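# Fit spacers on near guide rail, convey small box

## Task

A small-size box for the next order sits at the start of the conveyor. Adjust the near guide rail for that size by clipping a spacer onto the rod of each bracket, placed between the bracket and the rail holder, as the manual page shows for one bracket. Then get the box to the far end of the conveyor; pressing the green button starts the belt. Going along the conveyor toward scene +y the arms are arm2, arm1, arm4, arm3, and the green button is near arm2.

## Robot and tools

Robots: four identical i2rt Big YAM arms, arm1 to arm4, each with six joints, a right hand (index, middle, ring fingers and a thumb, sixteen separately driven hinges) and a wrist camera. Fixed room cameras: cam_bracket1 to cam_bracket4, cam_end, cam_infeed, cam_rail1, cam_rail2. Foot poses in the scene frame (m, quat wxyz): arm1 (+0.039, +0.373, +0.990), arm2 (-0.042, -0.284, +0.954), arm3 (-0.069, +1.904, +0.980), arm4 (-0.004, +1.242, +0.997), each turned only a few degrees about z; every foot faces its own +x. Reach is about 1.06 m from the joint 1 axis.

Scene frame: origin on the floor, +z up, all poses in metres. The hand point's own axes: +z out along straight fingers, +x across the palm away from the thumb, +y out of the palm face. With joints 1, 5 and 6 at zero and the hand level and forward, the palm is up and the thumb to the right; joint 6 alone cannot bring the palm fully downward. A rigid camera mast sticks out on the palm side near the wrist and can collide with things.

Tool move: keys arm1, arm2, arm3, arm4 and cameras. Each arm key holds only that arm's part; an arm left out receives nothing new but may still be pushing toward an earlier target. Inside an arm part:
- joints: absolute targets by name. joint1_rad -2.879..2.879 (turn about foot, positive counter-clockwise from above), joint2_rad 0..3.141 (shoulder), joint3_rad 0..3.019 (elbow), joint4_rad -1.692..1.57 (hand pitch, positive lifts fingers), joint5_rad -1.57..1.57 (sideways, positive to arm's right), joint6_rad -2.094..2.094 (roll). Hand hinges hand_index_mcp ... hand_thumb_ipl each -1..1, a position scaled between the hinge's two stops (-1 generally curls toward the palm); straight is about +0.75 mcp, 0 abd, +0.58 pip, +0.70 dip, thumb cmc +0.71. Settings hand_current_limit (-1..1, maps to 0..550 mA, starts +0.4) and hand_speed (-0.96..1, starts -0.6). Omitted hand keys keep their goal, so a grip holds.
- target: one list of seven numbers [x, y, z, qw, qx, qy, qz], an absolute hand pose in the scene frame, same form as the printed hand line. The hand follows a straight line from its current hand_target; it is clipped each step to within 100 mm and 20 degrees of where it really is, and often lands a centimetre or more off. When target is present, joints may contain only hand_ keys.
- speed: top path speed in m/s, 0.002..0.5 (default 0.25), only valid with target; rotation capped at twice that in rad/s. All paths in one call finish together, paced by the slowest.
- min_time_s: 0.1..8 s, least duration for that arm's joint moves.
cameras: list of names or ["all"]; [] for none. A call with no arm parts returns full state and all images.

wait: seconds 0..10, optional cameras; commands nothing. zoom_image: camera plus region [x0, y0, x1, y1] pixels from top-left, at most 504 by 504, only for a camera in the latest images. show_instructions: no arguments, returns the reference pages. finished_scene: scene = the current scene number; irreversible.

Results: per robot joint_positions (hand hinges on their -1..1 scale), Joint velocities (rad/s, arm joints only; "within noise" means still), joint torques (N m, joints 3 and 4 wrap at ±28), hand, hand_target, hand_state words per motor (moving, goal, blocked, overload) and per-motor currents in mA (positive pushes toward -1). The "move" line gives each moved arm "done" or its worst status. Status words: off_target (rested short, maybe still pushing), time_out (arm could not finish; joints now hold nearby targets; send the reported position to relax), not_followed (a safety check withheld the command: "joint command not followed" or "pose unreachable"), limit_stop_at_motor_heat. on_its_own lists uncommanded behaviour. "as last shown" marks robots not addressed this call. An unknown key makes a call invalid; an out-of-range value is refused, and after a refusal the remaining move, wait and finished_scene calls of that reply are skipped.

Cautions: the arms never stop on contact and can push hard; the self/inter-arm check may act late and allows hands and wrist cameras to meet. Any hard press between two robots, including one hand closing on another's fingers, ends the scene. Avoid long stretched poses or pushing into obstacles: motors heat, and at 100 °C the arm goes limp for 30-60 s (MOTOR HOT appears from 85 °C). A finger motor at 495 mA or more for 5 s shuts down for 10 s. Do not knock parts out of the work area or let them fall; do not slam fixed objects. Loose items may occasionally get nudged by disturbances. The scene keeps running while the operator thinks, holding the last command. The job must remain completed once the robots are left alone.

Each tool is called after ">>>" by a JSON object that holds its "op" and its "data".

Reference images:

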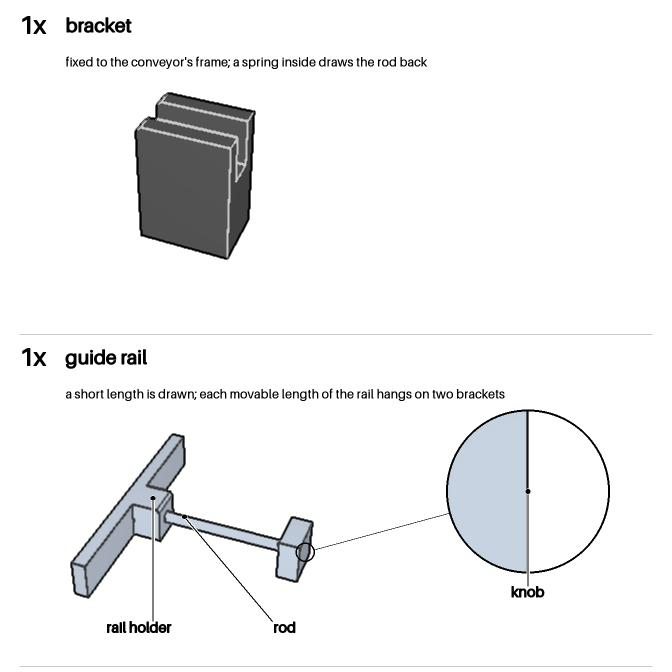

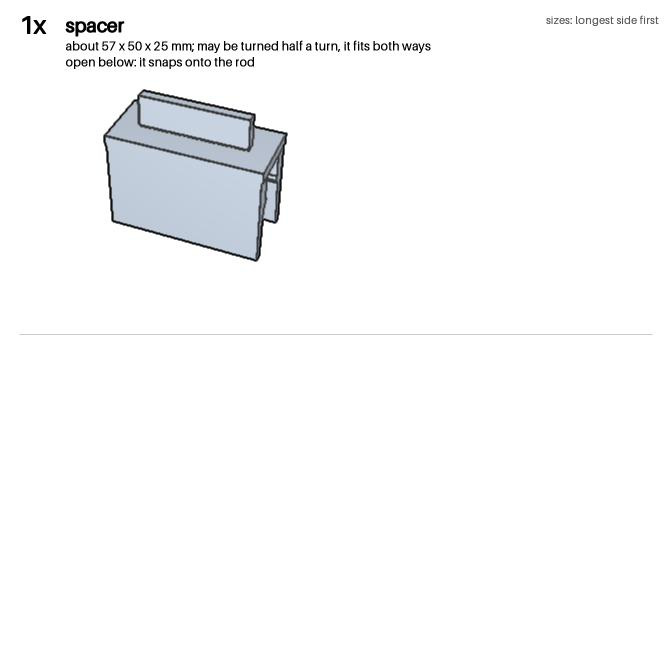

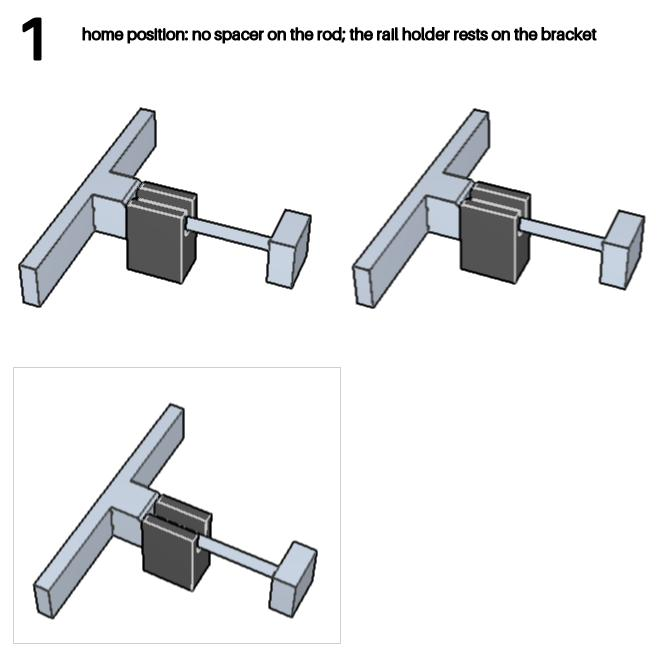

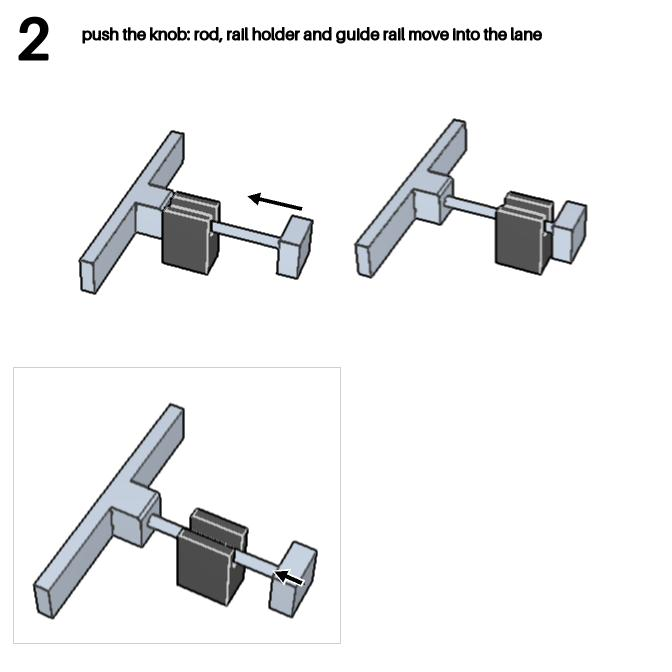

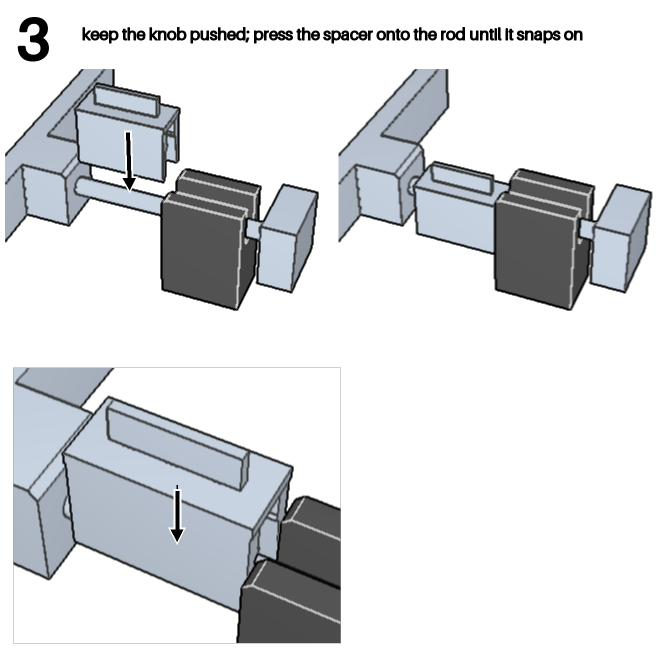

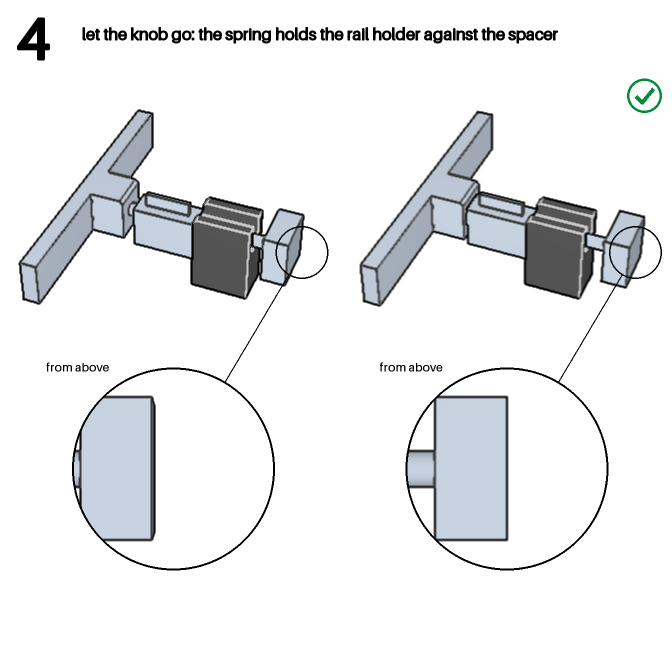

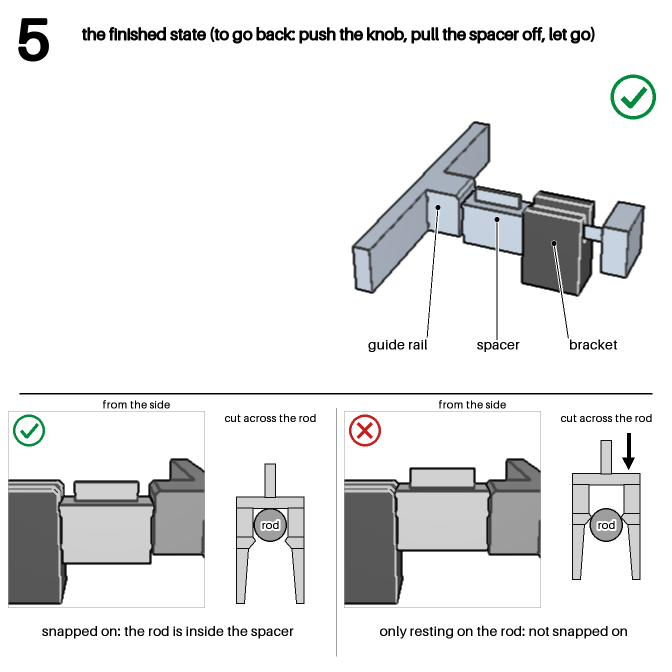

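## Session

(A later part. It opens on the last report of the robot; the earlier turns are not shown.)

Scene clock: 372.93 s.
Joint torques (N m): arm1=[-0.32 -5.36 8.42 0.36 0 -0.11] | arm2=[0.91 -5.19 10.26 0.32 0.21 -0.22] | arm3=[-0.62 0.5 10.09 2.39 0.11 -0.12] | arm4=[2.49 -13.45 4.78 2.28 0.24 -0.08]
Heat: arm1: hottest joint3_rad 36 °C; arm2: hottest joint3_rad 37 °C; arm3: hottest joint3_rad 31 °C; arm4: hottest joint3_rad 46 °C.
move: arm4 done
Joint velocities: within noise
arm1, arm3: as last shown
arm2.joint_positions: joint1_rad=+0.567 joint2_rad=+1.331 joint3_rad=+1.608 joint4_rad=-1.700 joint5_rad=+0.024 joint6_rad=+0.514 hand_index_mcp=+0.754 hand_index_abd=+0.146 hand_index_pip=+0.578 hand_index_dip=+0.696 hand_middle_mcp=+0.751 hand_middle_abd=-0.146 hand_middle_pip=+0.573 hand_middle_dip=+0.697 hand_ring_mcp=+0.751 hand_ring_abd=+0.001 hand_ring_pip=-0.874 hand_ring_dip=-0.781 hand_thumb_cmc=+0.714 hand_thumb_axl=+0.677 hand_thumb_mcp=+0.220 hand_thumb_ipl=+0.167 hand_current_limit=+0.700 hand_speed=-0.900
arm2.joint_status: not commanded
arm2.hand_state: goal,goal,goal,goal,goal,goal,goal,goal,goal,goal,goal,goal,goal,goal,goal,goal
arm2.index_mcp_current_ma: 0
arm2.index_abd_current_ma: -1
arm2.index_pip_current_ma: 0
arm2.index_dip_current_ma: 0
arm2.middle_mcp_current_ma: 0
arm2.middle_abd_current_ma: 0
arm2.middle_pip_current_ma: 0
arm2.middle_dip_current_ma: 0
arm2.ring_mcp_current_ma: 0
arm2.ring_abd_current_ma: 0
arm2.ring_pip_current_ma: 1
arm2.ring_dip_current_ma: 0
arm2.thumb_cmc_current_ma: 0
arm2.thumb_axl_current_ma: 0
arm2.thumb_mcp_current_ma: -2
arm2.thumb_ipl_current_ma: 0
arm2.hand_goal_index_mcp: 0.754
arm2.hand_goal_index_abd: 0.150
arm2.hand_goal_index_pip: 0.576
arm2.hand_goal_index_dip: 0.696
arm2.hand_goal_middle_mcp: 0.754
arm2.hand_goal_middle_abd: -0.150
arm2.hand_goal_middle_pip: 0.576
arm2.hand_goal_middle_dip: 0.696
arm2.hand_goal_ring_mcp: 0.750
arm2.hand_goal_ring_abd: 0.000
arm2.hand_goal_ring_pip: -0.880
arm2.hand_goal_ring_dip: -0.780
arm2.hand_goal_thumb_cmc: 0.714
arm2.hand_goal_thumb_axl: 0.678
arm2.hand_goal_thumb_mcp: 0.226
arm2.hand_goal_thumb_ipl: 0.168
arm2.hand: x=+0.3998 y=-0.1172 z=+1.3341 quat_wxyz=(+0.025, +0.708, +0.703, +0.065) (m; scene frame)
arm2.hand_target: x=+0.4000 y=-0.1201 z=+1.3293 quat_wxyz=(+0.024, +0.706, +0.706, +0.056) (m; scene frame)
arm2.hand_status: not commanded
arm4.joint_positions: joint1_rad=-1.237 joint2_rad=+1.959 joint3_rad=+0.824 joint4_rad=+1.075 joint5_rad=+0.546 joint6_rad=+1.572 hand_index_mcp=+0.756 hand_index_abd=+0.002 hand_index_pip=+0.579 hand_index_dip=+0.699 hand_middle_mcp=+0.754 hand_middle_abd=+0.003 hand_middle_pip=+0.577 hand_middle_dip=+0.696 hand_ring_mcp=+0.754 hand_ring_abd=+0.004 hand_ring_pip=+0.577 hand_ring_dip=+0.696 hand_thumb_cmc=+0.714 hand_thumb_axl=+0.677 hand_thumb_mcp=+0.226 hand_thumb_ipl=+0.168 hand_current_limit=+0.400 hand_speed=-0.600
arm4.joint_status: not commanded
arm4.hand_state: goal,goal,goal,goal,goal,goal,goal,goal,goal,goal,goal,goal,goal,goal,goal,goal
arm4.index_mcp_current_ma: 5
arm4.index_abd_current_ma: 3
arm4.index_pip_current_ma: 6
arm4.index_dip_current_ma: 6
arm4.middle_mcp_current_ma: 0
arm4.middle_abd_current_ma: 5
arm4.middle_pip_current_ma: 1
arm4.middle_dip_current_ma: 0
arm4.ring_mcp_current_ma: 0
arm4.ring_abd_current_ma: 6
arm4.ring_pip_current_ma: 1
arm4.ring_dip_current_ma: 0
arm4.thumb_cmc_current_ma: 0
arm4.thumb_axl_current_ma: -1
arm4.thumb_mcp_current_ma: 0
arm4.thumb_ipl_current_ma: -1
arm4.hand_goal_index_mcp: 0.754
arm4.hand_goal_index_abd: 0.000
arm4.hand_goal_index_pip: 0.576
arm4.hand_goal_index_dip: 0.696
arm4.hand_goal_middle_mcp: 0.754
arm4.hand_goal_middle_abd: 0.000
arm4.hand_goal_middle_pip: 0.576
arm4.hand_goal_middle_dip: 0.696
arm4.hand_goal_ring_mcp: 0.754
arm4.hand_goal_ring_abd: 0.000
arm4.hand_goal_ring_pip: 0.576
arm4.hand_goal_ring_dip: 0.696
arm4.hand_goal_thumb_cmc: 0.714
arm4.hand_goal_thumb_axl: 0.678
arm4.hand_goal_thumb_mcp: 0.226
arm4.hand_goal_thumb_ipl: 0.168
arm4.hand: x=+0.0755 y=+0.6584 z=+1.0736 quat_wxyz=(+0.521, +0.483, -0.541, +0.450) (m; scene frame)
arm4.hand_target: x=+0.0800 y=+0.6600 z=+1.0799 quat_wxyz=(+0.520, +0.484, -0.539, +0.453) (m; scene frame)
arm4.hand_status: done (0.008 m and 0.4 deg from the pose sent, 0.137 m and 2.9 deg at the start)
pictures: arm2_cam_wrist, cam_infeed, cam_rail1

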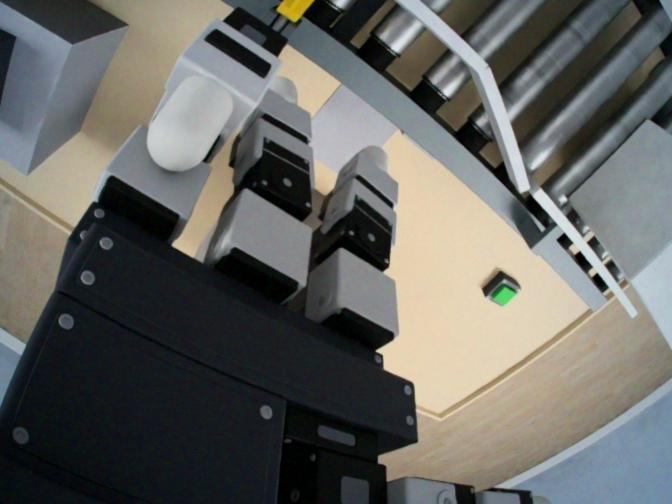

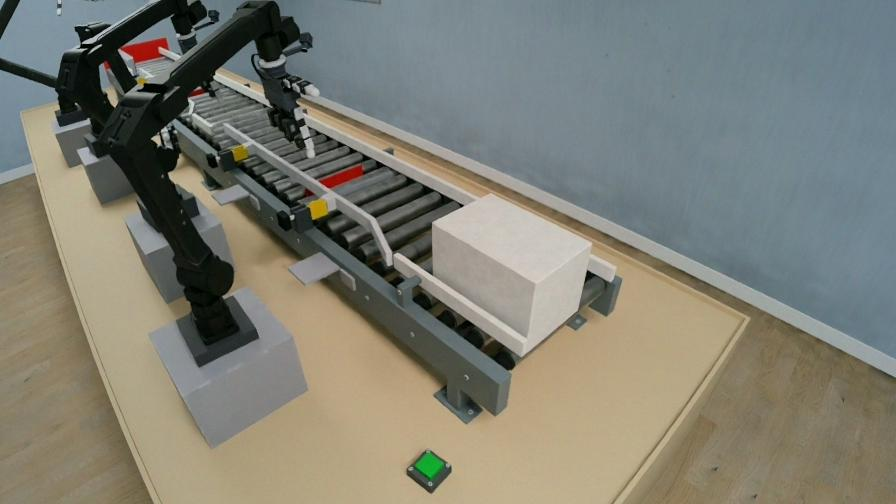

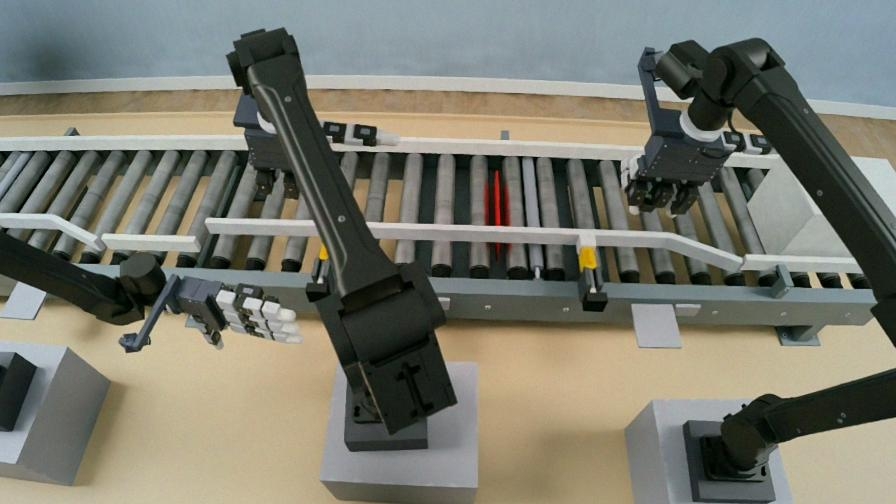

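>>> {"op": "move", "data": {"arm2": {"joints":{"joint2_rad":1.05,"joint3_rad":1.35,"joint4_rad":-1.6},"min_time_s":1.5}}}

>>> {"op": "move", "data": {"arm2": {"joints":{"joint1_rad":-1.04,"joint2_rad":1.0,"joint3_rad":1.26,"joint4_rad":-1.57,"joint5_rad":0,"joint6_rad":0,"hand_index_abd":0,"hand_middle_abd":0,"hand_index_pip":-0.88,"hand_index_dip":-0.78,"hand_speed":-0.7},"min_time_s":4}, "cameras": ["arm2_cam_wrist","cam_infeed","cam_rail1"]}}

Scene clock: 375.33 s.
Joint torques (N m): arm1=[-0.38 -5.6 8.4 0.38 0.03 -0.11] | arm2=[0.15 -2.78 10.5 1.32 0.2 -0.19] | arm3=[-0.67 0.44 10.1 2.39 0.1 -0.12] | arm4=[2.37 -13.27 4.78 2.28 0.23 -0.08]
Heat: arm1: hottest joint3_rad 36 °C; arm2: hottest joint3_rad 37 °C; arm3: hottest joint3_rad 31 °C; arm4: hottest joint3_rad 46 °C.
move: arm2 done
Joint velocities: within noise
arm1, arm3, arm4: as last shown
arm2.joint_positions: joint1_rad=+0.567 joint2_rad=+1.052 joint3_rad=+1.357 joint4_rad=-1.613 joint5_rad=+0.024 joint6_rad=+0.514 hand_index_mcp=+0.754 hand_index_abd=+0.146 hand_index_pip=+0.578 hand_index_dip=+0.696 hand_middle_mcp=+0.753 hand_middle_abd=-0.146 hand_middle_pip=+0.573 hand_middle_dip=+0.697 hand_ring_mcp=+0.751 hand_ring_abd=+0.001 hand_ring_pip=-0.874 hand_ring_dip=-0.781 hand_thumb_cmc=+0.714 hand_thumb_axl=+0.677 hand_thumb_mcp=+0.220 hand_thumb_ipl=+0.167 hand_current_limit=+0.700 hand_speed=-0.900
arm2.joint_status: all done
arm2.hand_state: goal,goal,goal,goal,goal,goal,goal,goal,goal,goal,goal,goal,goal,goal,goal,goal
arm2.index_mcp_current_ma: 0
arm2.index_abd_current_ma: -1
arm2.index_pip_current_ma: 0
arm2.index_dip_current_ma: 0
arm2.middle_mcp_current_ma: 0
arm2.middle_abd_current_ma: 0
arm2.middle_pip_current_ma: 0
arm2.middle_dip_current_ma: 0
arm2.ring_mcp_current_ma: 0
arm2.ring_abd_current_ma: 0
arm2.ring_pip_current_ma: 1
arm2.ring_dip_current_ma: 0
arm2.thumb_cmc_current_ma: 0
arm2.thumb_axl_current_ma: 0
arm2.thumb_mcp_current_ma: -2
arm2.thumb_ipl_current_ma: 0
arm2.hand_goal_index_mcp: 0.754
arm2.hand_goal_index_abd: 0.150
arm2.hand_goal_index_pip: 0.576
arm2.hand_goal_index_dip: 0.696
arm2.hand_goal_middle_mcp: 0.754
arm2.hand_goal_middle_abd: -0.150
arm2.hand_goal_middle_pip: 0.576
arm2.hand_goal_middle_dip: 0.696
arm2.hand_goal_ring_mcp: 0.750
arm2.hand_goal_ring_abd: 0.000
arm2.hand_goal_ring_pip: -0.880
arm2.hand_goal_ring_dip: -0.780
arm2.hand_goal_thumb_cmc: 0.714
arm2.hand_goal_thumb_axl: 0.678
arm2.hand_goal_thumb_mcp: 0.226
arm2.hand_goal_thumb_ipl: 0.168
arm2.hand: x=+0.3285 y=-0.1571 z=+1.3366 quat_wxyz=(+0.041, +0.704, +0.699, +0.120) (m; scene frame)
arm2.hand_target: x=+0.3312 y=-0.1581 z=+1.3359 quat_wxyz=(+0.044, +0.702, +0.700, +0.124) (m; scene frame)
arm2.hand_status: not commanded
pictures: none

Scene clock: 379.80 s.
Joint torques (N m): arm1=[-0.21 -5.3 8.38 0.35 0.03 -0.13] | arm2=[0.91 -2.2 10.77 1.69 -0.06 -0.14] | arm3=[-0.62 0.56 10.1 2.4 0.1 -0.13] | arm4=[2.26 -13.57 4.78 2.29 0.24 -0.09]
Heat: arm1: hottest joint3_rad 36 °C; arm2: hottest joint3_rad 37 °C; arm3: hottest joint3_rad 31 °C; arm4: hottest joint3_rad 45 °C.
move: arm2 done
Joint velocities: within noise
arm1, arm3, arm4: as last shown
arm2.joint_positions: joint1_rad=-1.038 joint2_rad=+1.009 joint3_rad=+1.266 joint4_rad=-1.583 joint5_rad=+0.003 joint6_rad=+0.013 hand_index_mcp=+0.754 hand_index_abd=+0.004 hand_index_pip=-0.873 hand_index_dip=-0.777 hand_middle_mcp=+0.753 hand_middle_abd=-0.003 hand_middle_pip=+0.573 hand_middle_dip=+0.697 hand_ring_mcp=+0.751 hand_ring_abd=+0.001 hand_ring_pip=-0.874 hand_ring_dip=-0.781 hand_thumb_cmc=+0.714 hand_thumb_axl=+0.677 hand_thumb_mcp=+0.220 hand_thumb_ipl=+0.167 hand_current_limit=+0.700 hand_speed=-0.700
arm2.joint_status: all done
arm2.hand_state: goal,goal,goal,goal,goal,goal,goal,goal,goal,goal,goal,goal,goal,goal,goal,goal
arm2.index_mcp_current_ma: 0
arm2.index_abd_current_ma: 0
arm2.index_pip_current_ma: 2
arm2.index_dip_current_ma: 0
arm2.middle_mcp_current_ma: 0
arm2.middle_abd_current_ma: 0
arm2.middle_pip_current_ma: 0
arm2.middle_dip_current_ma: 0
arm2.ring_mcp_current_ma: 0
arm2.ring_abd_current_ma: 0
arm2.ring_pip_current_ma: 1
arm2.ring_dip_current_ma: 0
arm2.thumb_cmc_current_ma: 0
arm2.thumb_axl_current_ma: 0
arm2.thumb_mcp_current_ma: -2
arm2.thumb_ipl_current_ma: 0
arm2.hand_goal_index_mcp: 0.754
arm2.hand_goal_index_abd: 0.000
arm2.hand_goal_index_pip: -0.880
arm2.hand_goal_index_dip: -0.780
arm2.hand_goal_middle_mcp: 0.754
arm2.hand_goal_middle_abd: 0.000
arm2.hand_goal_middle_pip: 0.576
arm2.hand_goal_middle_dip: 0.696
arm2.hand_goal_ring_mcp: 0.750
arm2.hand_goal_ring_abd: 0.000
arm2.hand_goal_ring_pip: -0.880
arm2.hand_goal_ring_dip: -0.780
arm2.hand_goal_thumb_cmc: 0.714
arm2.hand_goal_thumb_axl: 0.678
arm2.hand_goal_thumb_mcp: 0.226
arm2.hand_goal_thumb_ipl: 0.168
arm2.hand: x=+0.1189 y=-0.6431 z=+1.3147 quat_wxyz=(+0.115, +0.967, +0.228, +0.023) (m; scene frame)
arm2.hand_target: x=+0.1200 y=-0.6430 z=+1.3170 quat_wxyz=(+0.122, +0.964, +0.234, +0.025) (m; scene frame)
arm2.hand_status: not commanded
pictures: arm2_cam_wrist, cam_infeed, cam_rail1

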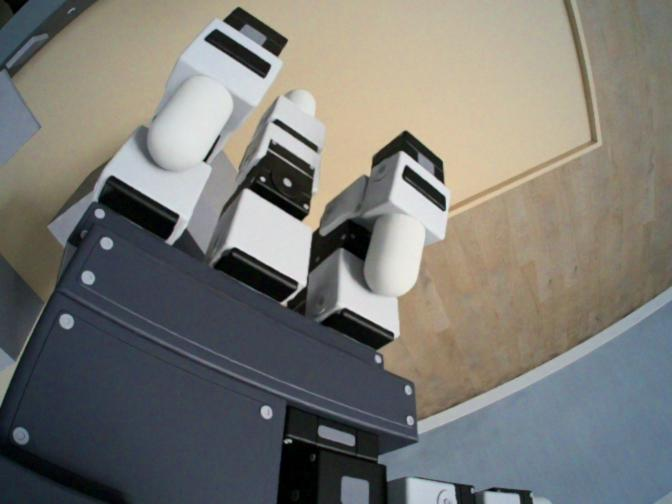

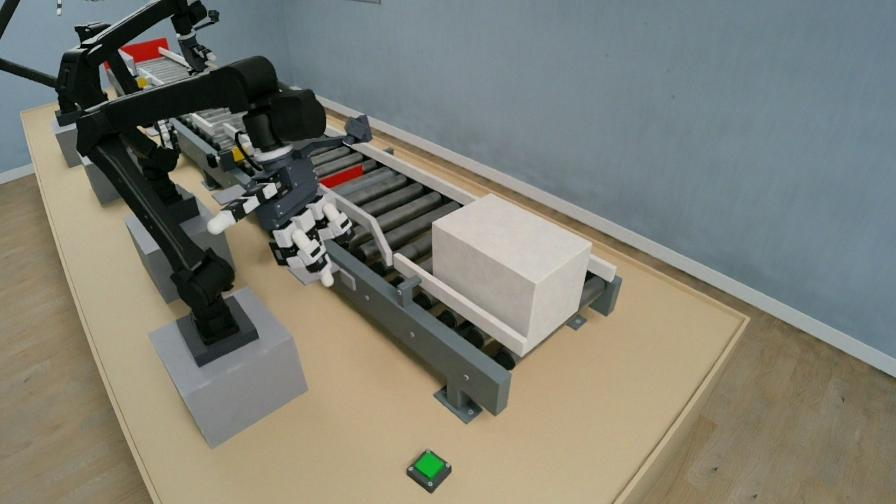

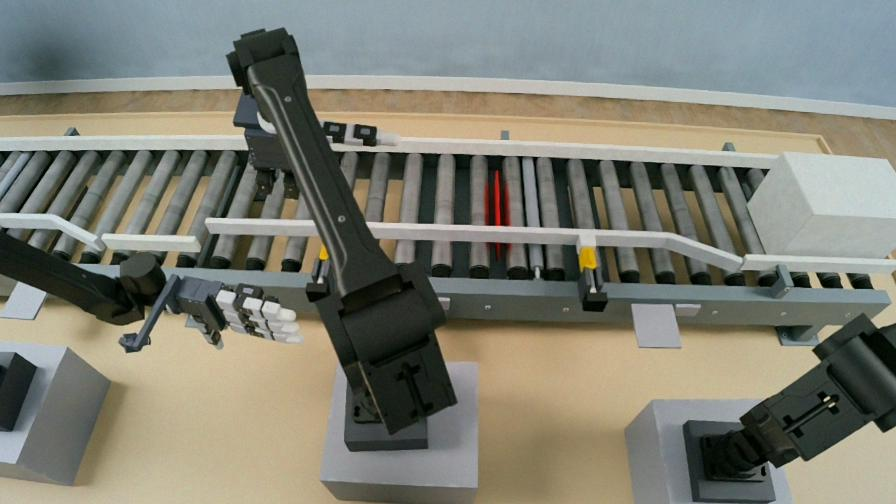

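>>> {"op": "move", "data": {"arm2": {"joints":{"joint1_rad":-0.5,"joint6_rad":-0.5},"min_time_s":2.5}, "cameras": ["arm2_cam_wrist","cam_infeed"]}}

Scene clock: 383.60 s.
Joint torques (N m): arm1=[-0.32 -5.54 8.4 0.43 0.01 -0.11] | arm2=[2.2 -3.02 10.89 1.5 -0.04 -0.19] | arm3=[-0.67 0.5 10.11 2.4 0.1 -0.12] | arm4=[2.49 -13.33 4.81 2.28 0.24 -0.08]
Heat: arm1: hottest joint3_rad 36 °C; arm2: hottest joint3_rad 37 °C; arm3: hottest joint3_rad 31 °C; arm4: hottest joint3_rad 44 °C.
move: arm2 done
Joint velocities: within noise
arm1.joint_positions: joint1_rad=+0.429 joint2_rad=+1.001 joint3_rad=+1.265 joint4_rad=-1.571 joint5_rad=-0.011 joint6_rad=+0.516 hand_index_mcp=+0.728 hand_index_abd=+0.147 hand_index_pip=+0.578 hand_index_dip=+0.699 hand_middle_mcp=+0.728 hand_middle_abd=-0.151 hand_middle_pip=+0.573 hand_middle_dip=+0.699 hand_ring_mcp=+0.751 hand_ring_abd=+0.001 hand_ring_pip=-0.885 hand_ring_dip=-0.780 hand_thumb_cmc=+0.714 hand_thumb_axl=+0.677 hand_thumb_mcp=+0.221 hand_thumb_ipl=+0.167 hand_current_limit=+0.700 hand_speed=-0.600
arm1.joint_status: not commanded
arm1.hand_state: goal,goal,goal,goal,goal,goal,goal,goal,goal,goal,goal,goal,goal,goal,goal,goal
arm1.index_mcp_current_ma: 0
arm1.index_abd_current_ma: 0
arm1.index_pip_current_ma: 0
arm1.index_dip_current_ma: 0
arm1.middle_mcp_current_ma: 0
arm1.middle_abd_current_ma: 0
arm1.middle_pip_current_ma: 0
arm1.middle_dip_current_ma: 0
arm1.ring_mcp_current_ma: 0
arm1.ring_abd_current_ma: 0
arm1.ring_pip_current_ma: 0
arm1.ring_dip_current_ma: 0
arm1.thumb_cmc_current_ma: 0
arm1.thumb_axl_current_ma: 0
arm1.thumb_mcp_current_ma: -1
arm1.thumb_ipl_current_ma: 0
arm1.hand_goal_index_mcp: 0.730
arm1.hand_goal_index_abd: 0.150
arm1.hand_goal_index_pip: 0.576
arm1.hand_goal_index_dip: 0.696
arm1.hand_goal_middle_mcp: 0.730
arm1.hand_goal_middle_abd: -0.150
arm1.hand_goal_middle_pip: 0.576
arm1.hand_goal_middle_dip: 0.696
arm1.hand_goal_ring_mcp: 0.750
arm1.hand_goal_ring_abd: 0.000
arm1.hand_goal_ring_pip: -0.890
arm1.hand_goal_ring_dip: -0.780
arm1.hand_goal_thumb_cmc: 0.714
arm1.hand_goal_thumb_axl: 0.678
arm1.hand_goal_thumb_mcp: 0.226
arm1.hand_goal_thumb_ipl: 0.168
arm1.hand: x=+0.3893 y=+0.5051 z=+1.3516 quat_wxyz=(+0.032, +0.700, +0.702, +0.126) (m; scene frame)
arm1.hand_target: x=+0.3868 y=+0.5010 z=+1.3437 quat_wxyz=(+0.030, +0.701, +0.703, +0.115) (m; scene frame)
arm1.hand_status: not commanded
arm2.joint_positions: joint1_rad=-0.504 joint2_rad=+1.009 joint3_rad=+1.266 joint4_rad=-1.583 joint5_rad=+0.001 joint6_rad=-0.487 hand_index_mcp=+0.754 hand_index_abd=+0.003 hand_index_pip=-0.873 hand_index_dip=-0.777 hand_middle_mcp=+0.753 hand_middle_abd=-0.003 hand_middle_pip=+0.573 hand_middle_dip=+0.697 hand_ring_mcp=+0.751 hand_ring_abd=+0.001 hand_ring_pip=-0.874 hand_ring_dip=-0.781 hand_thumb_cmc=+0.714 hand_thumb_axl=+0.677 hand_thumb_mcp=+0.220 hand_thumb_ipl=+0.167 hand_current_limit=+0.700 hand_speed=-0.700
arm2.joint_status: all done
arm2.hand_state: goal,goal,goal,goal,goal,goal,goal,goal,goal,goal,goal,goal,goal,goal,goal,goal
arm2.index_mcp_current_ma: 0
arm2.index_abd_current_ma: 0
arm2.index_pip_current_ma: 2
arm2.index_dip_current_ma: 0
arm2.middle_mcp_current_ma: 0
arm2.middle_abd_current_ma: 0
arm2.middle_pip_current_ma: 0
arm2.middle_dip_current_ma: 0
arm2.ring_mcp_current_ma: 0
arm2.ring_abd_current_ma: 0
arm2.ring_pip_current_ma: 1
arm2.ring_dip_current_ma: 0
arm2.thumb_cmc_current_ma: 0
arm2.thumb_axl_current_ma: 0
arm2.thumb_mcp_current_ma: -2
arm2.thumb_ipl_current_ma: 0
arm2.hand_goal_index_mcp: 0.754
arm2.hand_goal_index_abd: 0.000
arm2.hand_goal_index_pip: -0.880
arm2.hand_goal_index_dip: -0.780
arm2.hand_goal_middle_mcp: 0.754
arm2.hand_goal_middle_abd: 0.000
arm2.hand_goal_middle_pip: 0.576
arm2.hand_goal_middle_dip: 0.696
arm2.hand_goal_ring_mcp: 0.750
arm2.hand_goal_ring_abd: 0.000
arm2.hand_goal_ring_pip: -0.880
arm2.hand_goal_ring_dip: -0.780
arm2.hand_goal_thumb_cmc: 0.714
arm2.hand_goal_thumb_axl: 0.678
arm2.hand_goal_thumb_mcp: 0.226
arm2.hand_goal_thumb_ipl: 0.168
arm2.hand: x=+0.3031 y=-0.4773 z=+1.3134 quat_wxyz=(+0.112, +0.728, +0.676, +0.028) (m; scene frame)
arm2.hand_target: x=+0.3046 y=-0.4745 z=+1.3157 quat_wxyz=(+0.120, +0.721, +0.682, +0.030) (m; scene frame)
arm2.hand_status: not commanded
arm3, arm4: as last shown
pictures: arm2_cam_wrist, cam_infeed

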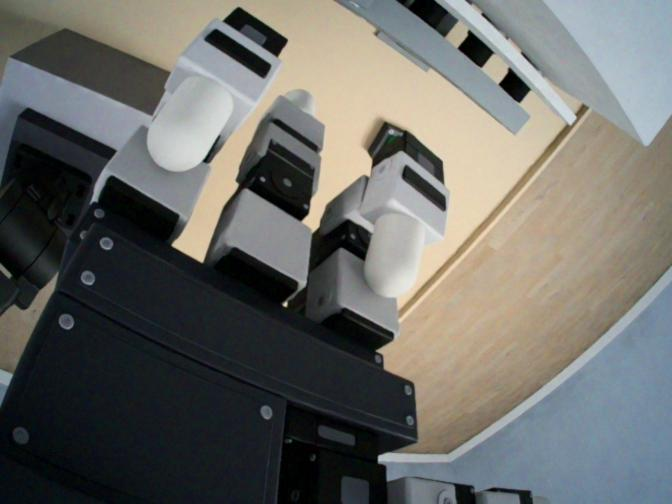

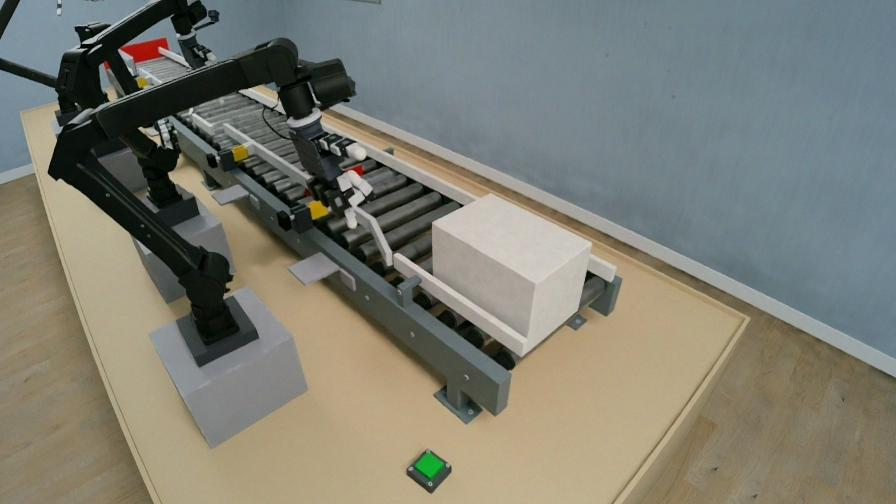

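>>> {"op": "move", "data": {"arm2": {"target":[0.27,-0.68,1.22,0,0.7071,0.7071,0],"speed":0.2}, "cameras": ["arm2_cam_wrist","cam_infeed"]}}

Scene clock: 385.83 s.
Joint torques (N m): arm1=[-0.73 -5.42 8.25 0.4 0 -0.1] | arm2=[0.91 -6.89 14.9 0.08 -0.04 -0.19] | arm3=[-0.67 0.56 10.1 2.4 0.1 -0.13] | arm4=[2.43 -13.39 4.77 2.28 0.24 -0.09]
Heat: arm1: hottest joint3_rad 36 °C; arm2: hottest joint3_rad 37 °C; arm3: hottest joint3_rad 31 °C; arm4: hottest joint3_rad 43 °C.
move: arm2 off_target
Joint velocities: within noise
arm1, arm3, arm4: as last shown
arm2.joint_positions: joint1_rad=-0.975 joint2_rad=+1.458 joint3_rad=+1.427 joint4_rad=-1.567 joint5_rad=-0.008 joint6_rad=-1.018 hand_index_mcp=+0.754 hand_index_abd=+0.003 hand_index_pip=-0.873 hand_index_dip=-0.777 hand_middle_mcp=+0.753 hand_middle_abd=-0.002 hand_middle_pip=+0.573 hand_middle_dip=+0.697 hand_ring_mcp=+0.751 hand_ring_abd=+0.001 hand_ring_pip=-0.874 hand_ring_dip=-0.781 hand_thumb_cmc=+0.715 hand_thumb_axl=+0.677 hand_thumb_mcp=+0.220 hand_thumb_ipl=+0.167 hand_current_limit=+0.700 hand_speed=-0.700
arm2.joint_status: not commanded
arm2.hand_state: goal,goal,goal,goal,goal,goal,goal,goal,goal,goal,goal,goal,goal,goal,goal,goal
arm2.index_mcp_current_ma: 0
arm2.index_abd_current_ma: 0
arm2.index_pip_current_ma: 2
arm2.index_dip_current_ma: 0
arm2.middle_mcp_current_ma: 0
arm2.middle_abd_current_ma: 0
arm2.middle_pip_current_ma: 0
arm2.middle_dip_current_ma: 0
arm2.ring_mcp_current_ma: 0
arm2.ring_abd_current_ma: 0
arm2.ring_pip_current_ma: 1
arm2.ring_dip_current_ma: 0
arm2.thumb_cmc_current_ma: 0
arm2.thumb_axl_current_ma: 0
arm2.thumb_mcp_current_ma: -2
arm2.thumb_ipl_current_ma: 0
arm2.hand_goal_index_mcp: 0.754
arm2.hand_goal_index_abd: 0.000
arm2.hand_goal_index_pip: -0.880
arm2.hand_goal_index_dip: -0.780
arm2.hand_goal_middle_mcp: 0.754
arm2.hand_goal_middle_abd: 0.000
arm2.hand_goal_middle_pip: 0.576
arm2.hand_goal_middle_dip: 0.696
arm2.hand_goal_ring_mcp: 0.750
arm2.hand_goal_ring_abd: 0.000
arm2.hand_goal_ring_pip: -0.880
arm2.hand_goal_ring_dip: -0.780
arm2.hand_goal_thumb_cmc: 0.714
arm2.hand_goal_thumb_axl: 0.678
arm2.hand_goal_thumb_mcp: 0.226
arm2.hand_goal_thumb_ipl: 0.168
arm2.hand: x=+0.2632 y=-0.6707 z=+1.2019 quat_wxyz=(-0.019, +0.712, +0.702, +0.004) (m; scene frame)
arm2.hand_target: x=+0.2697 y=-0.6793 z=+1.2201 quat_wxyz=(+0.000, +0.707, +0.707, +0.000) (m; scene frame)
arm2.hand_status: off_target (0.021 m and 2.3 deg from the pose sent, 0.226 m and 13.9 deg at the start)
pictures: arm2_cam_wrist, cam_infeed

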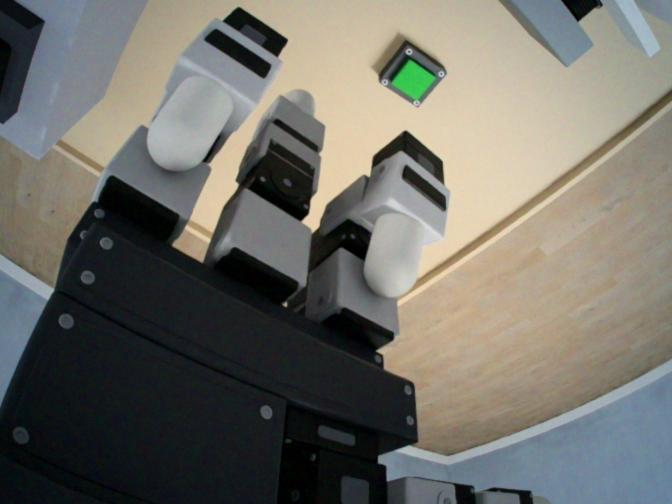

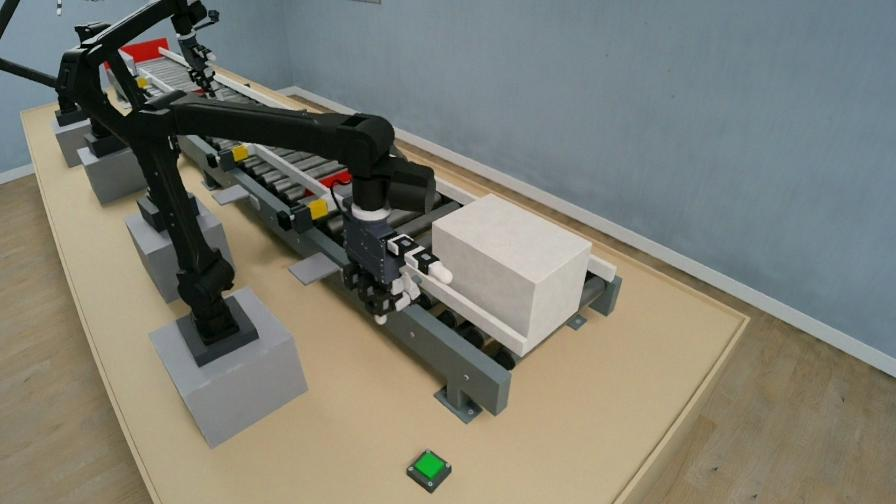

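>>> {"op": "move", "data": {"arm2": {"target":[0.273,-0.825,1.08,0,0.7071,0.7071,0],"speed":0.2}, "cameras": ["arm2_cam_wrist","cam_infeed"]}}

Scene clock: 387.73 s.
Joint torques (N m): arm1=[-0.73 -5.42 8.38 0.36 0.01 -0.11] | arm2=[0.26 -10.81 14.43 0.16 -0.15 -0.16] | arm3=[-0.62 0.56 10.11 2.39 0.1 -0.13] | arm4=[2.2 -13.39 4.79 2.28 0.23 -0.09]
Heat: arm1: hottest joint3_rad 36 °C; arm2: hottest joint3_rad 37 °C; arm3: hottest joint3_rad 31 °C; arm4: hottest joint3_rad 43 °C.
move: arm2 off_target
Joint velocities: within noise
arm1, arm3, arm4: as last shown
arm2.joint_positions: joint1_rad=-1.097 joint2_rad=+1.843 joint3_rad=+1.555 joint4_rad=-1.312 joint5_rad=-0.008 joint6_rad=-1.145 hand_index_mcp=+0.754 hand_index_abd=+0.003 hand_index_pip=-0.873 hand_index_dip=-0.777 hand_middle_mcp=+0.753 hand_middle_abd=-0.002 hand_middle_pip=+0.573 hand_middle_dip=+0.697 hand_ring_mcp=+0.751 hand_ring_abd=+0.001 hand_ring_pip=-0.874 hand_ring_dip=-0.781 hand_thumb_cmc=+0.715 hand_thumb_axl=+0.677 hand_thumb_mcp=+0.220 hand_thumb_ipl=+0.167 hand_current_limit=+0.700 hand_speed=-0.700
arm2.joint_status: not commanded
arm2.hand_state: goal,goal,goal,goal,goal,goal,goal,goal,goal,goal,goal,goal,goal,goal,goal,goal
arm2.index_mcp_current_ma: 0
arm2.index_abd_current_ma: 0
arm2.index_pip_current_ma: 2
arm2.index_dip_current_ma: 0
arm2.middle_mcp_current_ma: 0
arm2.middle_abd_current_ma: 0
arm2.middle_pip_current_ma: 0
arm2.middle_dip_current_ma: 0
arm2.ring_mcp_current_ma: 0
arm2.ring_abd_current_ma: 0
arm2.ring_pip_current_ma: 1
arm2.ring_dip_current_ma: 0
arm2.thumb_cmc_current_ma: 0
arm2.thumb_axl_current_ma: 0
arm2.thumb_mcp_current_ma: -2
arm2.thumb_ipl_current_ma: 0
arm2.hand_goal_index_mcp: 0.754
arm2.hand_goal_index_abd: 0.000
arm2.hand_goal_index_pip: -0.880
arm2.hand_goal_index_dip: -0.780
arm2.hand_goal_middle_mcp: 0.754
arm2.hand_goal_middle_abd: 0.000
arm2.hand_goal_middle_pip: 0.576
arm2.hand_goal_middle_dip: 0.696
arm2.hand_goal_ring_mcp: 0.750
arm2.hand_goal_ring_abd: 0.000
arm2.hand_goal_ring_pip: -0.880
arm2.hand_goal_ring_dip: -0.780
arm2.hand_goal_thumb_cmc: 0.714
arm2.hand_goal_thumb_axl: 0.678
arm2.hand_goal_thumb_mcp: 0.226
arm2.hand_goal_thumb_ipl: 0.168
arm2.hand: x=+0.2674 y=-0.8089 z=+1.0675 quat_wxyz=(-0.018, +0.710, +0.704, +0.006) (m; scene frame)
arm2.hand_target: x=+0.2726 y=-0.8243 z=+1.0803 quat_wxyz=(+0.000, +0.707, +0.707, +0.000) (m; scene frame)
arm2.hand_status: off_target (0.021 m and 2.3 deg from the pose sent, 0.197 m and 2.4 deg at the start)
pictures: arm2_cam_wrist, cam_infeed

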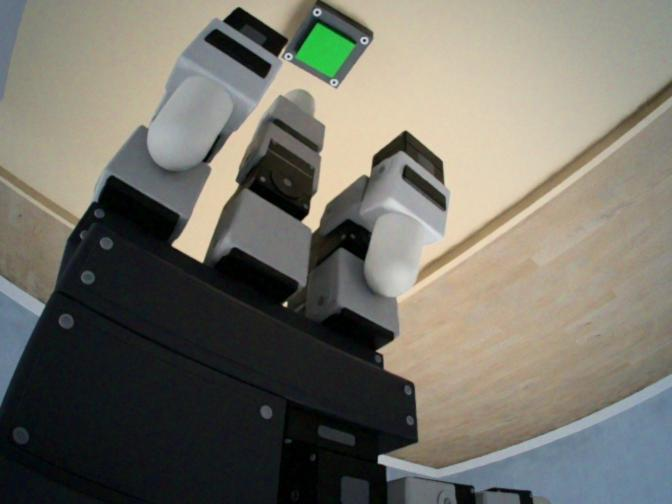

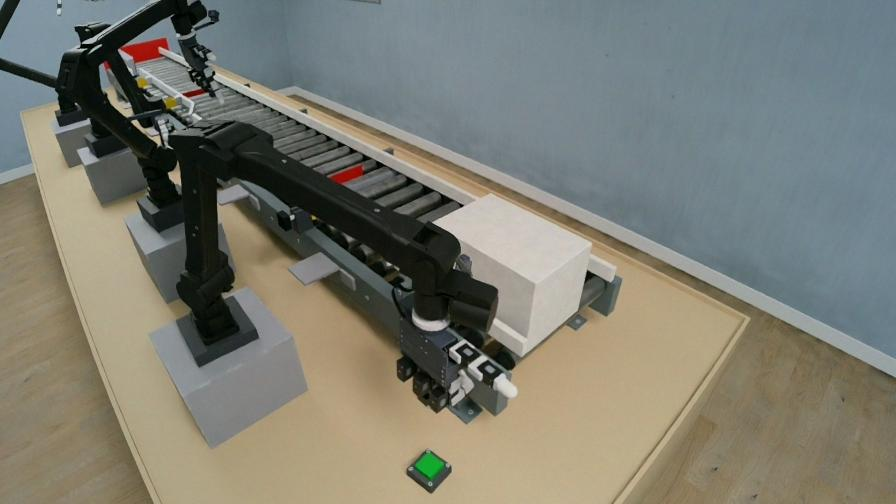

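>>> {"op": "move", "data": {"arm2": {"target":[0.282,-0.832,1.0,0.016,0.7045,0.71,-0.003],"speed":0.15}, "cameras": ["arm2_cam_wrist","cam_infeed"]}}

>>> {"op": "zoom_image", "data": {"camera": "cam_infeed", "region": [320, 330, 560, 504]}}

Scene clock: 389.30 s.
Joint torques (N m): arm1=[-0.67 -5.36 8.35 0.43 0.02 -0.12] | arm2=[2.32 -12.16 10.33 0.72 -0.17 -0.25] | arm3=[-0.62 0.5 10.1 2.39 0.1 -0.13] | arm4=[2.32 -13.51 4.79 2.26 0.23 -0.07]
Heat: arm1: hottest joint3_rad 36 °C; arm2: hottest joint3_rad 38 °C; arm3: hottest joint3_rad 31 °C; arm4: hottest joint3_rad 43 °C.
move: arm2 done
Joint velocities: within noise
arm1, arm3, arm4: as last shown
arm2.joint_positions: joint1_rad=-1.097 joint2_rad=+1.927 joint3_rad=+1.495 joint4_rad=-1.099 joint5_rad=-0.012 joint6_rad=-1.145 hand_index_mcp=+0.754 hand_index_abd=+0.003 hand_index_pip=-0.873 hand_index_dip=-0.777 hand_middle_mcp=+0.753 hand_middle_abd=-0.002 hand_middle_pip=+0.573 hand_middle_dip=+0.697 hand_ring_mcp=+0.751 hand_ring_abd=+0.001 hand_ring_pip=-0.874 hand_ring_dip=-0.781 hand_thumb_cmc=+0.715 hand_thumb_axl=+0.677 hand_thumb_mcp=+0.220 hand_thumb_ipl=+0.167 hand_current_limit=+0.700 hand_speed=-0.700
arm2.joint_status: not commanded
arm2.hand_state: goal,goal,goal,goal,goal,goal,goal,goal,goal,goal,goal,goal,goal,goal,goal,goal
arm2.index_mcp_current_ma: 0
arm2.index_abd_current_ma: 0
arm2.index_pip_current_ma: 2
arm2.index_dip_current_ma: 0
arm2.middle_mcp_current_ma: 0
arm2.middle_abd_current_ma: 0
arm2.middle_pip_current_ma: 0
arm2.middle_dip_current_ma: 0
arm2.ring_mcp_current_ma: 0
arm2.ring_abd_current_ma: 0
arm2.ring_pip_current_ma: 1
arm2.ring_dip_current_ma: 0
arm2.thumb_cmc_current_ma: 0
arm2.thumb_axl_current_ma: 0
arm2.thumb_mcp_current_ma: -2
arm2.thumb_ipl_current_ma: 0
arm2.hand_goal_index_mcp: 0.754
arm2.hand_goal_index_abd: 0.000
arm2.hand_goal_index_pip: -0.880
arm2.hand_goal_index_dip: -0.780
arm2.hand_goal_middle_mcp: 0.754
arm2.hand_goal_middle_abd: 0.000
arm2.hand_goal_middle_pip: 0.576
arm2.hand_goal_middle_dip: 0.696
arm2.hand_goal_ring_mcp: 0.750
arm2.hand_goal_ring_abd: 0.000
arm2.hand_goal_ring_pip: -0.880
arm2.hand_goal_ring_dip: -0.780
arm2.hand_goal_thumb_cmc: 0.714
arm2.hand_goal_thumb_axl: 0.678
arm2.hand_goal_thumb_mcp: 0.226
arm2.hand_goal_thumb_ipl: 0.168
arm2.hand: x=+0.2778 y=-0.8322 z=+1.0048 quat_wxyz=(+0.015, +0.710, +0.704, -0.004) (m; scene frame)
arm2.hand_target: x=+0.2819 y=-0.8320 z=+1.0001 quat_wxyz=(+0.016, +0.704, +0.710, -0.003) (m; scene frame)
arm2.hand_status: done (0.006 m and 1.0 deg from the pose sent, 0.073 m and 4.2 deg at the start)
pictures: arm2_cam_wrist, cam_infeed

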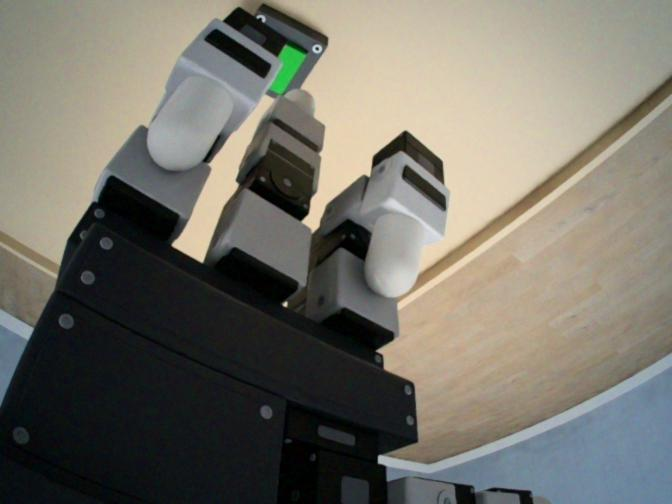

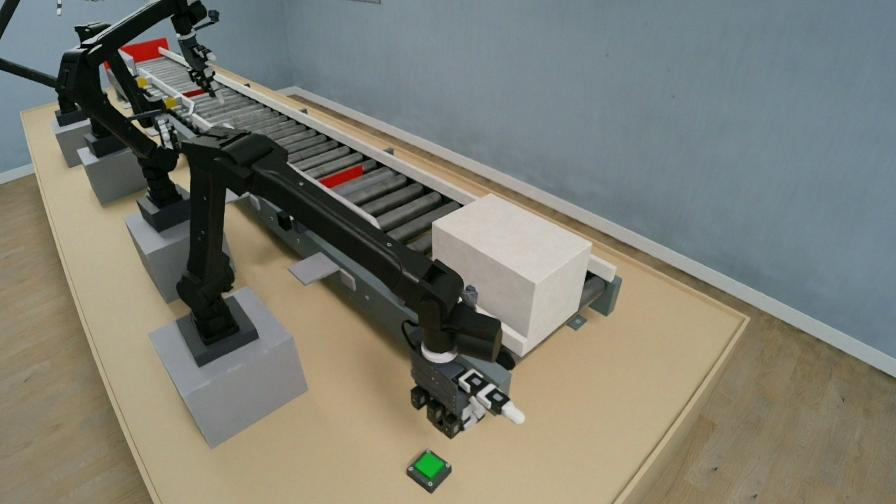

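Scaled by 2.100 from the camera's 896x504 image, which has a finer 1280x720 frame.

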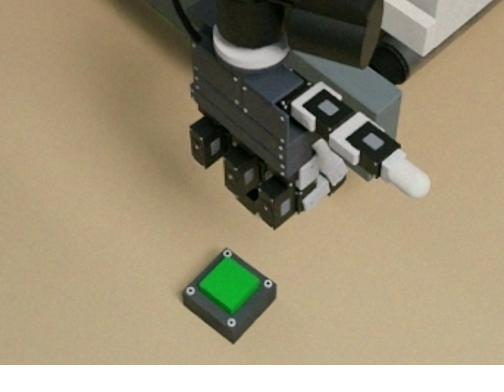

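>>> {"op": "move", "data": {"arm2": {"target":[0.286,-0.810,0.935,0.008,0.705,0.709,-0.002],"speed":0.12}, "cameras": ["arm2_cam_wrist","cam_infeed"]}}

>>> {"op": "zoom_image", "data": {"camera": "cam_infeed", "region": [320, 330, 560, 504]}}

Scene clock: 390.83 s.
Joint torques (N m): arm1=[-0.5 -5.48 8.32 0.36 -0.01 -0.11] | arm2=[1.32 -11.75 9.13 0.77 -0.02 0.11] | arm3=[-0.67 0.56 10.1 2.39 0.1 -0.12] | arm4=[2.32 -13.51 4.78 2.26 0.23 -0.08]
Heat: arm1: hottest joint3_rad 36 °C; arm2: hottest joint3_rad 38 °C; arm3: hottest joint3_rad 31 °C; arm4: hottest joint3_rad 42 °C.
move: arm2 off_target
Joint velocities: within noise
arm1, arm4: as last shown
arm2.joint_positions: joint1_rad=-1.073 joint2_rad=+1.970 joint3_rad=+1.388 joint4_rad=-0.954 joint5_rad=-0.012 joint6_rad=-1.142 hand_index_mcp=+0.754 hand_index_abd=+0.003 hand_index_pip=-0.873 hand_index_dip=-0.777 hand_middle_mcp=+0.753 hand_middle_abd=-0.002 hand_middle_pip=+0.573 hand_middle_dip=+0.697 hand_ring_mcp=+0.751 hand_ring_abd=+0.001 hand_ring_pip=-0.874 hand_ring_dip=-0.781 hand_thumb_cmc=+0.715 hand_thumb_axl=+0.677 hand_thumb_mcp=+0.220 hand_thumb_ipl=+0.167 hand_current_limit=+0.700 hand_speed=-0.700
arm2.joint_status: not commanded
arm2.hand_state: goal,goal,goal,goal,goal,goal,goal,goal,goal,goal,goal,goal,goal,goal,goal,goal
arm2.index_mcp_current_ma: 0
arm2.index_abd_current_ma: 0
arm2.index_pip_current_ma: 2
arm2.index_dip_current_ma: 0
arm2.middle_mcp_current_ma: 0
arm2.middle_abd_current_ma: 0
arm2.middle_pip_current_ma: 0
arm2.middle_dip_current_ma: 0
arm2.ring_mcp_current_ma: 0
arm2.ring_abd_current_ma: 0
arm2.ring_pip_current_ma: 1
arm2.ring_dip_current_ma: 0
arm2.thumb_cmc_current_ma: 0
arm2.thumb_axl_current_ma: 0
arm2.thumb_mcp_current_ma: -2
arm2.thumb_ipl_current_ma: 0
arm2.hand_goal_index_mcp: 0.754
arm2.hand_goal_index_abd: 0.000
arm2.hand_goal_index_pip: -0.880
arm2.hand_goal_index_dip: -0.780
arm2.hand_goal_middle_mcp: 0.754
arm2.hand_goal_middle_abd: 0.000
arm2.hand_goal_middle_pip: 0.576
arm2.hand_goal_middle_dip: 0.696
arm2.hand_goal_ring_mcp: 0.750
arm2.hand_goal_ring_abd: 0.000
arm2.hand_goal_ring_pip: -0.880
arm2.hand_goal_ring_dip: -0.780
arm2.hand_goal_thumb_cmc: 0.714
arm2.hand_goal_thumb_axl: 0.678
arm2.hand_goal_thumb_mcp: 0.226
arm2.hand_goal_thumb_ipl: 0.168
arm2.hand: x=+0.2838 y=-0.8104 z=+0.9456 quat_wxyz=(+0.012, +0.702, +0.712, -0.003) (m; scene frame)
arm2.hand_target: x=+0.2859 y=-0.8098 z=+0.9352 quat_wxyz=(+0.008, +0.705, +0.709, -0.002) (m; scene frame)
arm2.hand_status: off_target (0.011 m and 0.7 deg from the pose sent, 0.074 m and 1.1 deg at the start)
arm3.joint_positions: joint1_rad=+0.019 joint2_rad=+0.621 joint3_rad=+1.445 joint4_rad=-1.172 joint5_rad=+0.010 joint6_rad=+1.142 hand_index_mcp=+0.755 hand_index_abd=+0.001 hand_index_pip=+0.577 hand_index_dip=+0.696 hand_middle_mcp=+0.755 hand_middle_abd=+0.001 hand_middle_pip=+0.577 hand_middle_dip=+0.696 hand_ring_mcp=+0.755 hand_ring_abd=+0.001 hand_ring_pip=+0.577 hand_ring_dip=+0.696 hand_thumb_cmc=+0.715 hand_thumb_axl=+0.677 hand_thumb_mcp=+0.226 hand_thumb_ipl=+0.168 hand_current_limit=+0.400 hand_speed=-0.600
arm3.joint_status: not commanded
arm3.hand_state: goal,goal,goal,goal,goal,goal,goal,goal,goal,goal,goal,goal,goal,goal,goal,goal
arm3.index_mcp_current_ma: 1
arm3.index_abd_current_ma: 1
arm3.index_pip_current_ma: 1
arm3.index_dip_current_ma: 0
arm3.middle_mcp_current_ma: 1
arm3.middle_abd_current_ma: 1
arm3.middle_pip_current_ma: 1
arm3.middle_dip_current_ma: 0
arm3.ring_mcp_current_ma: 1
arm3.ring_abd_current_ma: 1
arm3.ring_pip_current_ma: 1
arm3.ring_dip_current_ma: 0
arm3.thumb_cmc_current_ma: 1
arm3.thumb_axl_current_ma: -1
arm3.thumb_mcp_current_ma: 0
arm3.thumb_ipl_current_ma: 0
arm3.hand_goal_index_mcp: 0.754
arm3.hand_goal_index_abd: 0.000
arm3.hand_goal_index_pip: 0.576
arm3.hand_goal_index_dip: 0.696
arm3.hand_goal_middle_mcp: 0.754
arm3.hand_goal_middle_abd: 0.000
arm3.hand_goal_middle_pip: 0.576
arm3.hand_goal_middle_dip: 0.696
arm3.hand_goal_ring_mcp: 0.754
arm3.hand_goal_ring_abd: 0.000
arm3.hand_goal_ring_pip: 0.576
arm3.hand_goal_ring_dip: 0.696
arm3.hand_goal_thumb_cmc: 0.714
arm3.hand_goal_thumb_axl: 0.678
arm3.hand_goal_thumb_mcp: 0.226
arm3.hand_goal_thumb_ipl: 0.168
arm3.hand: x=+0.1747 y=+1.8084 z=+1.5973 quat_wxyz=(+0.136, +0.802, +0.159, +0.560) (m; scene frame)
arm3.hand_target: x=+0.1704 y=+1.8085 z=+1.6097 quat_wxyz=(+0.138, +0.794, +0.157, +0.571) (m; scene frame)
arm3.hand_status: not commanded
pictures: arm2_cam_wrist, cam_infeed

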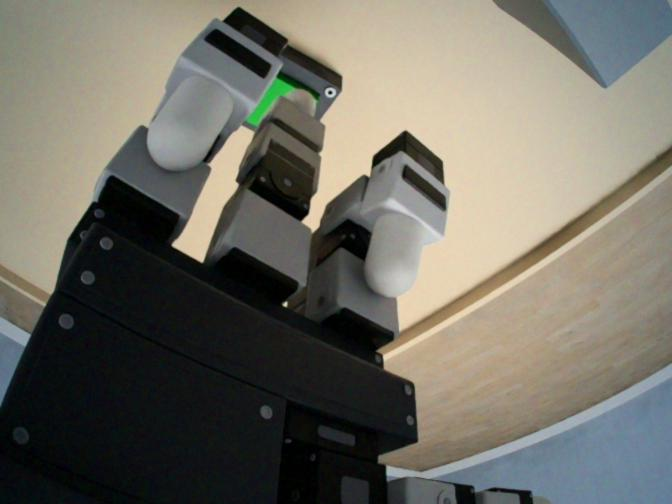

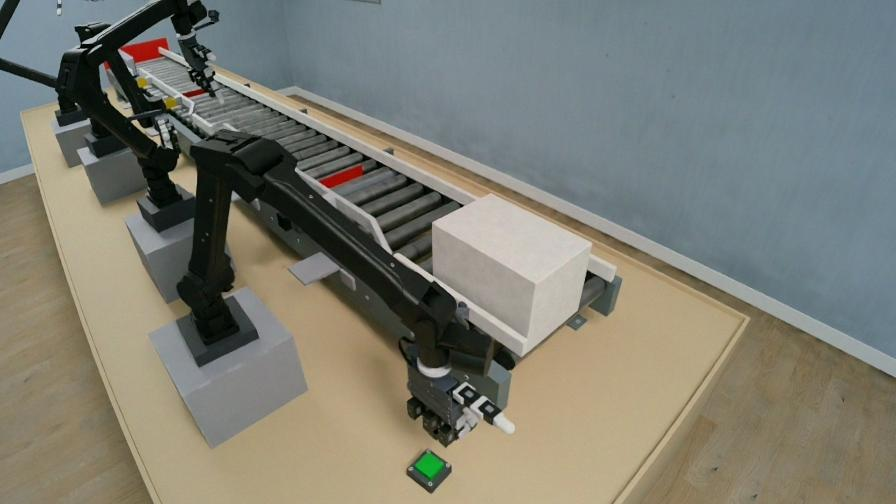

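Scaled by 2.100 from the camera's 896x504 image, which has a finer 1280x720 frame.

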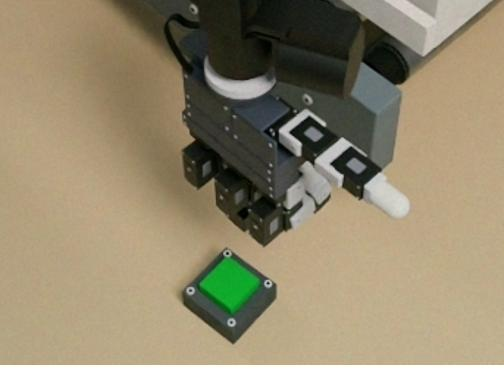

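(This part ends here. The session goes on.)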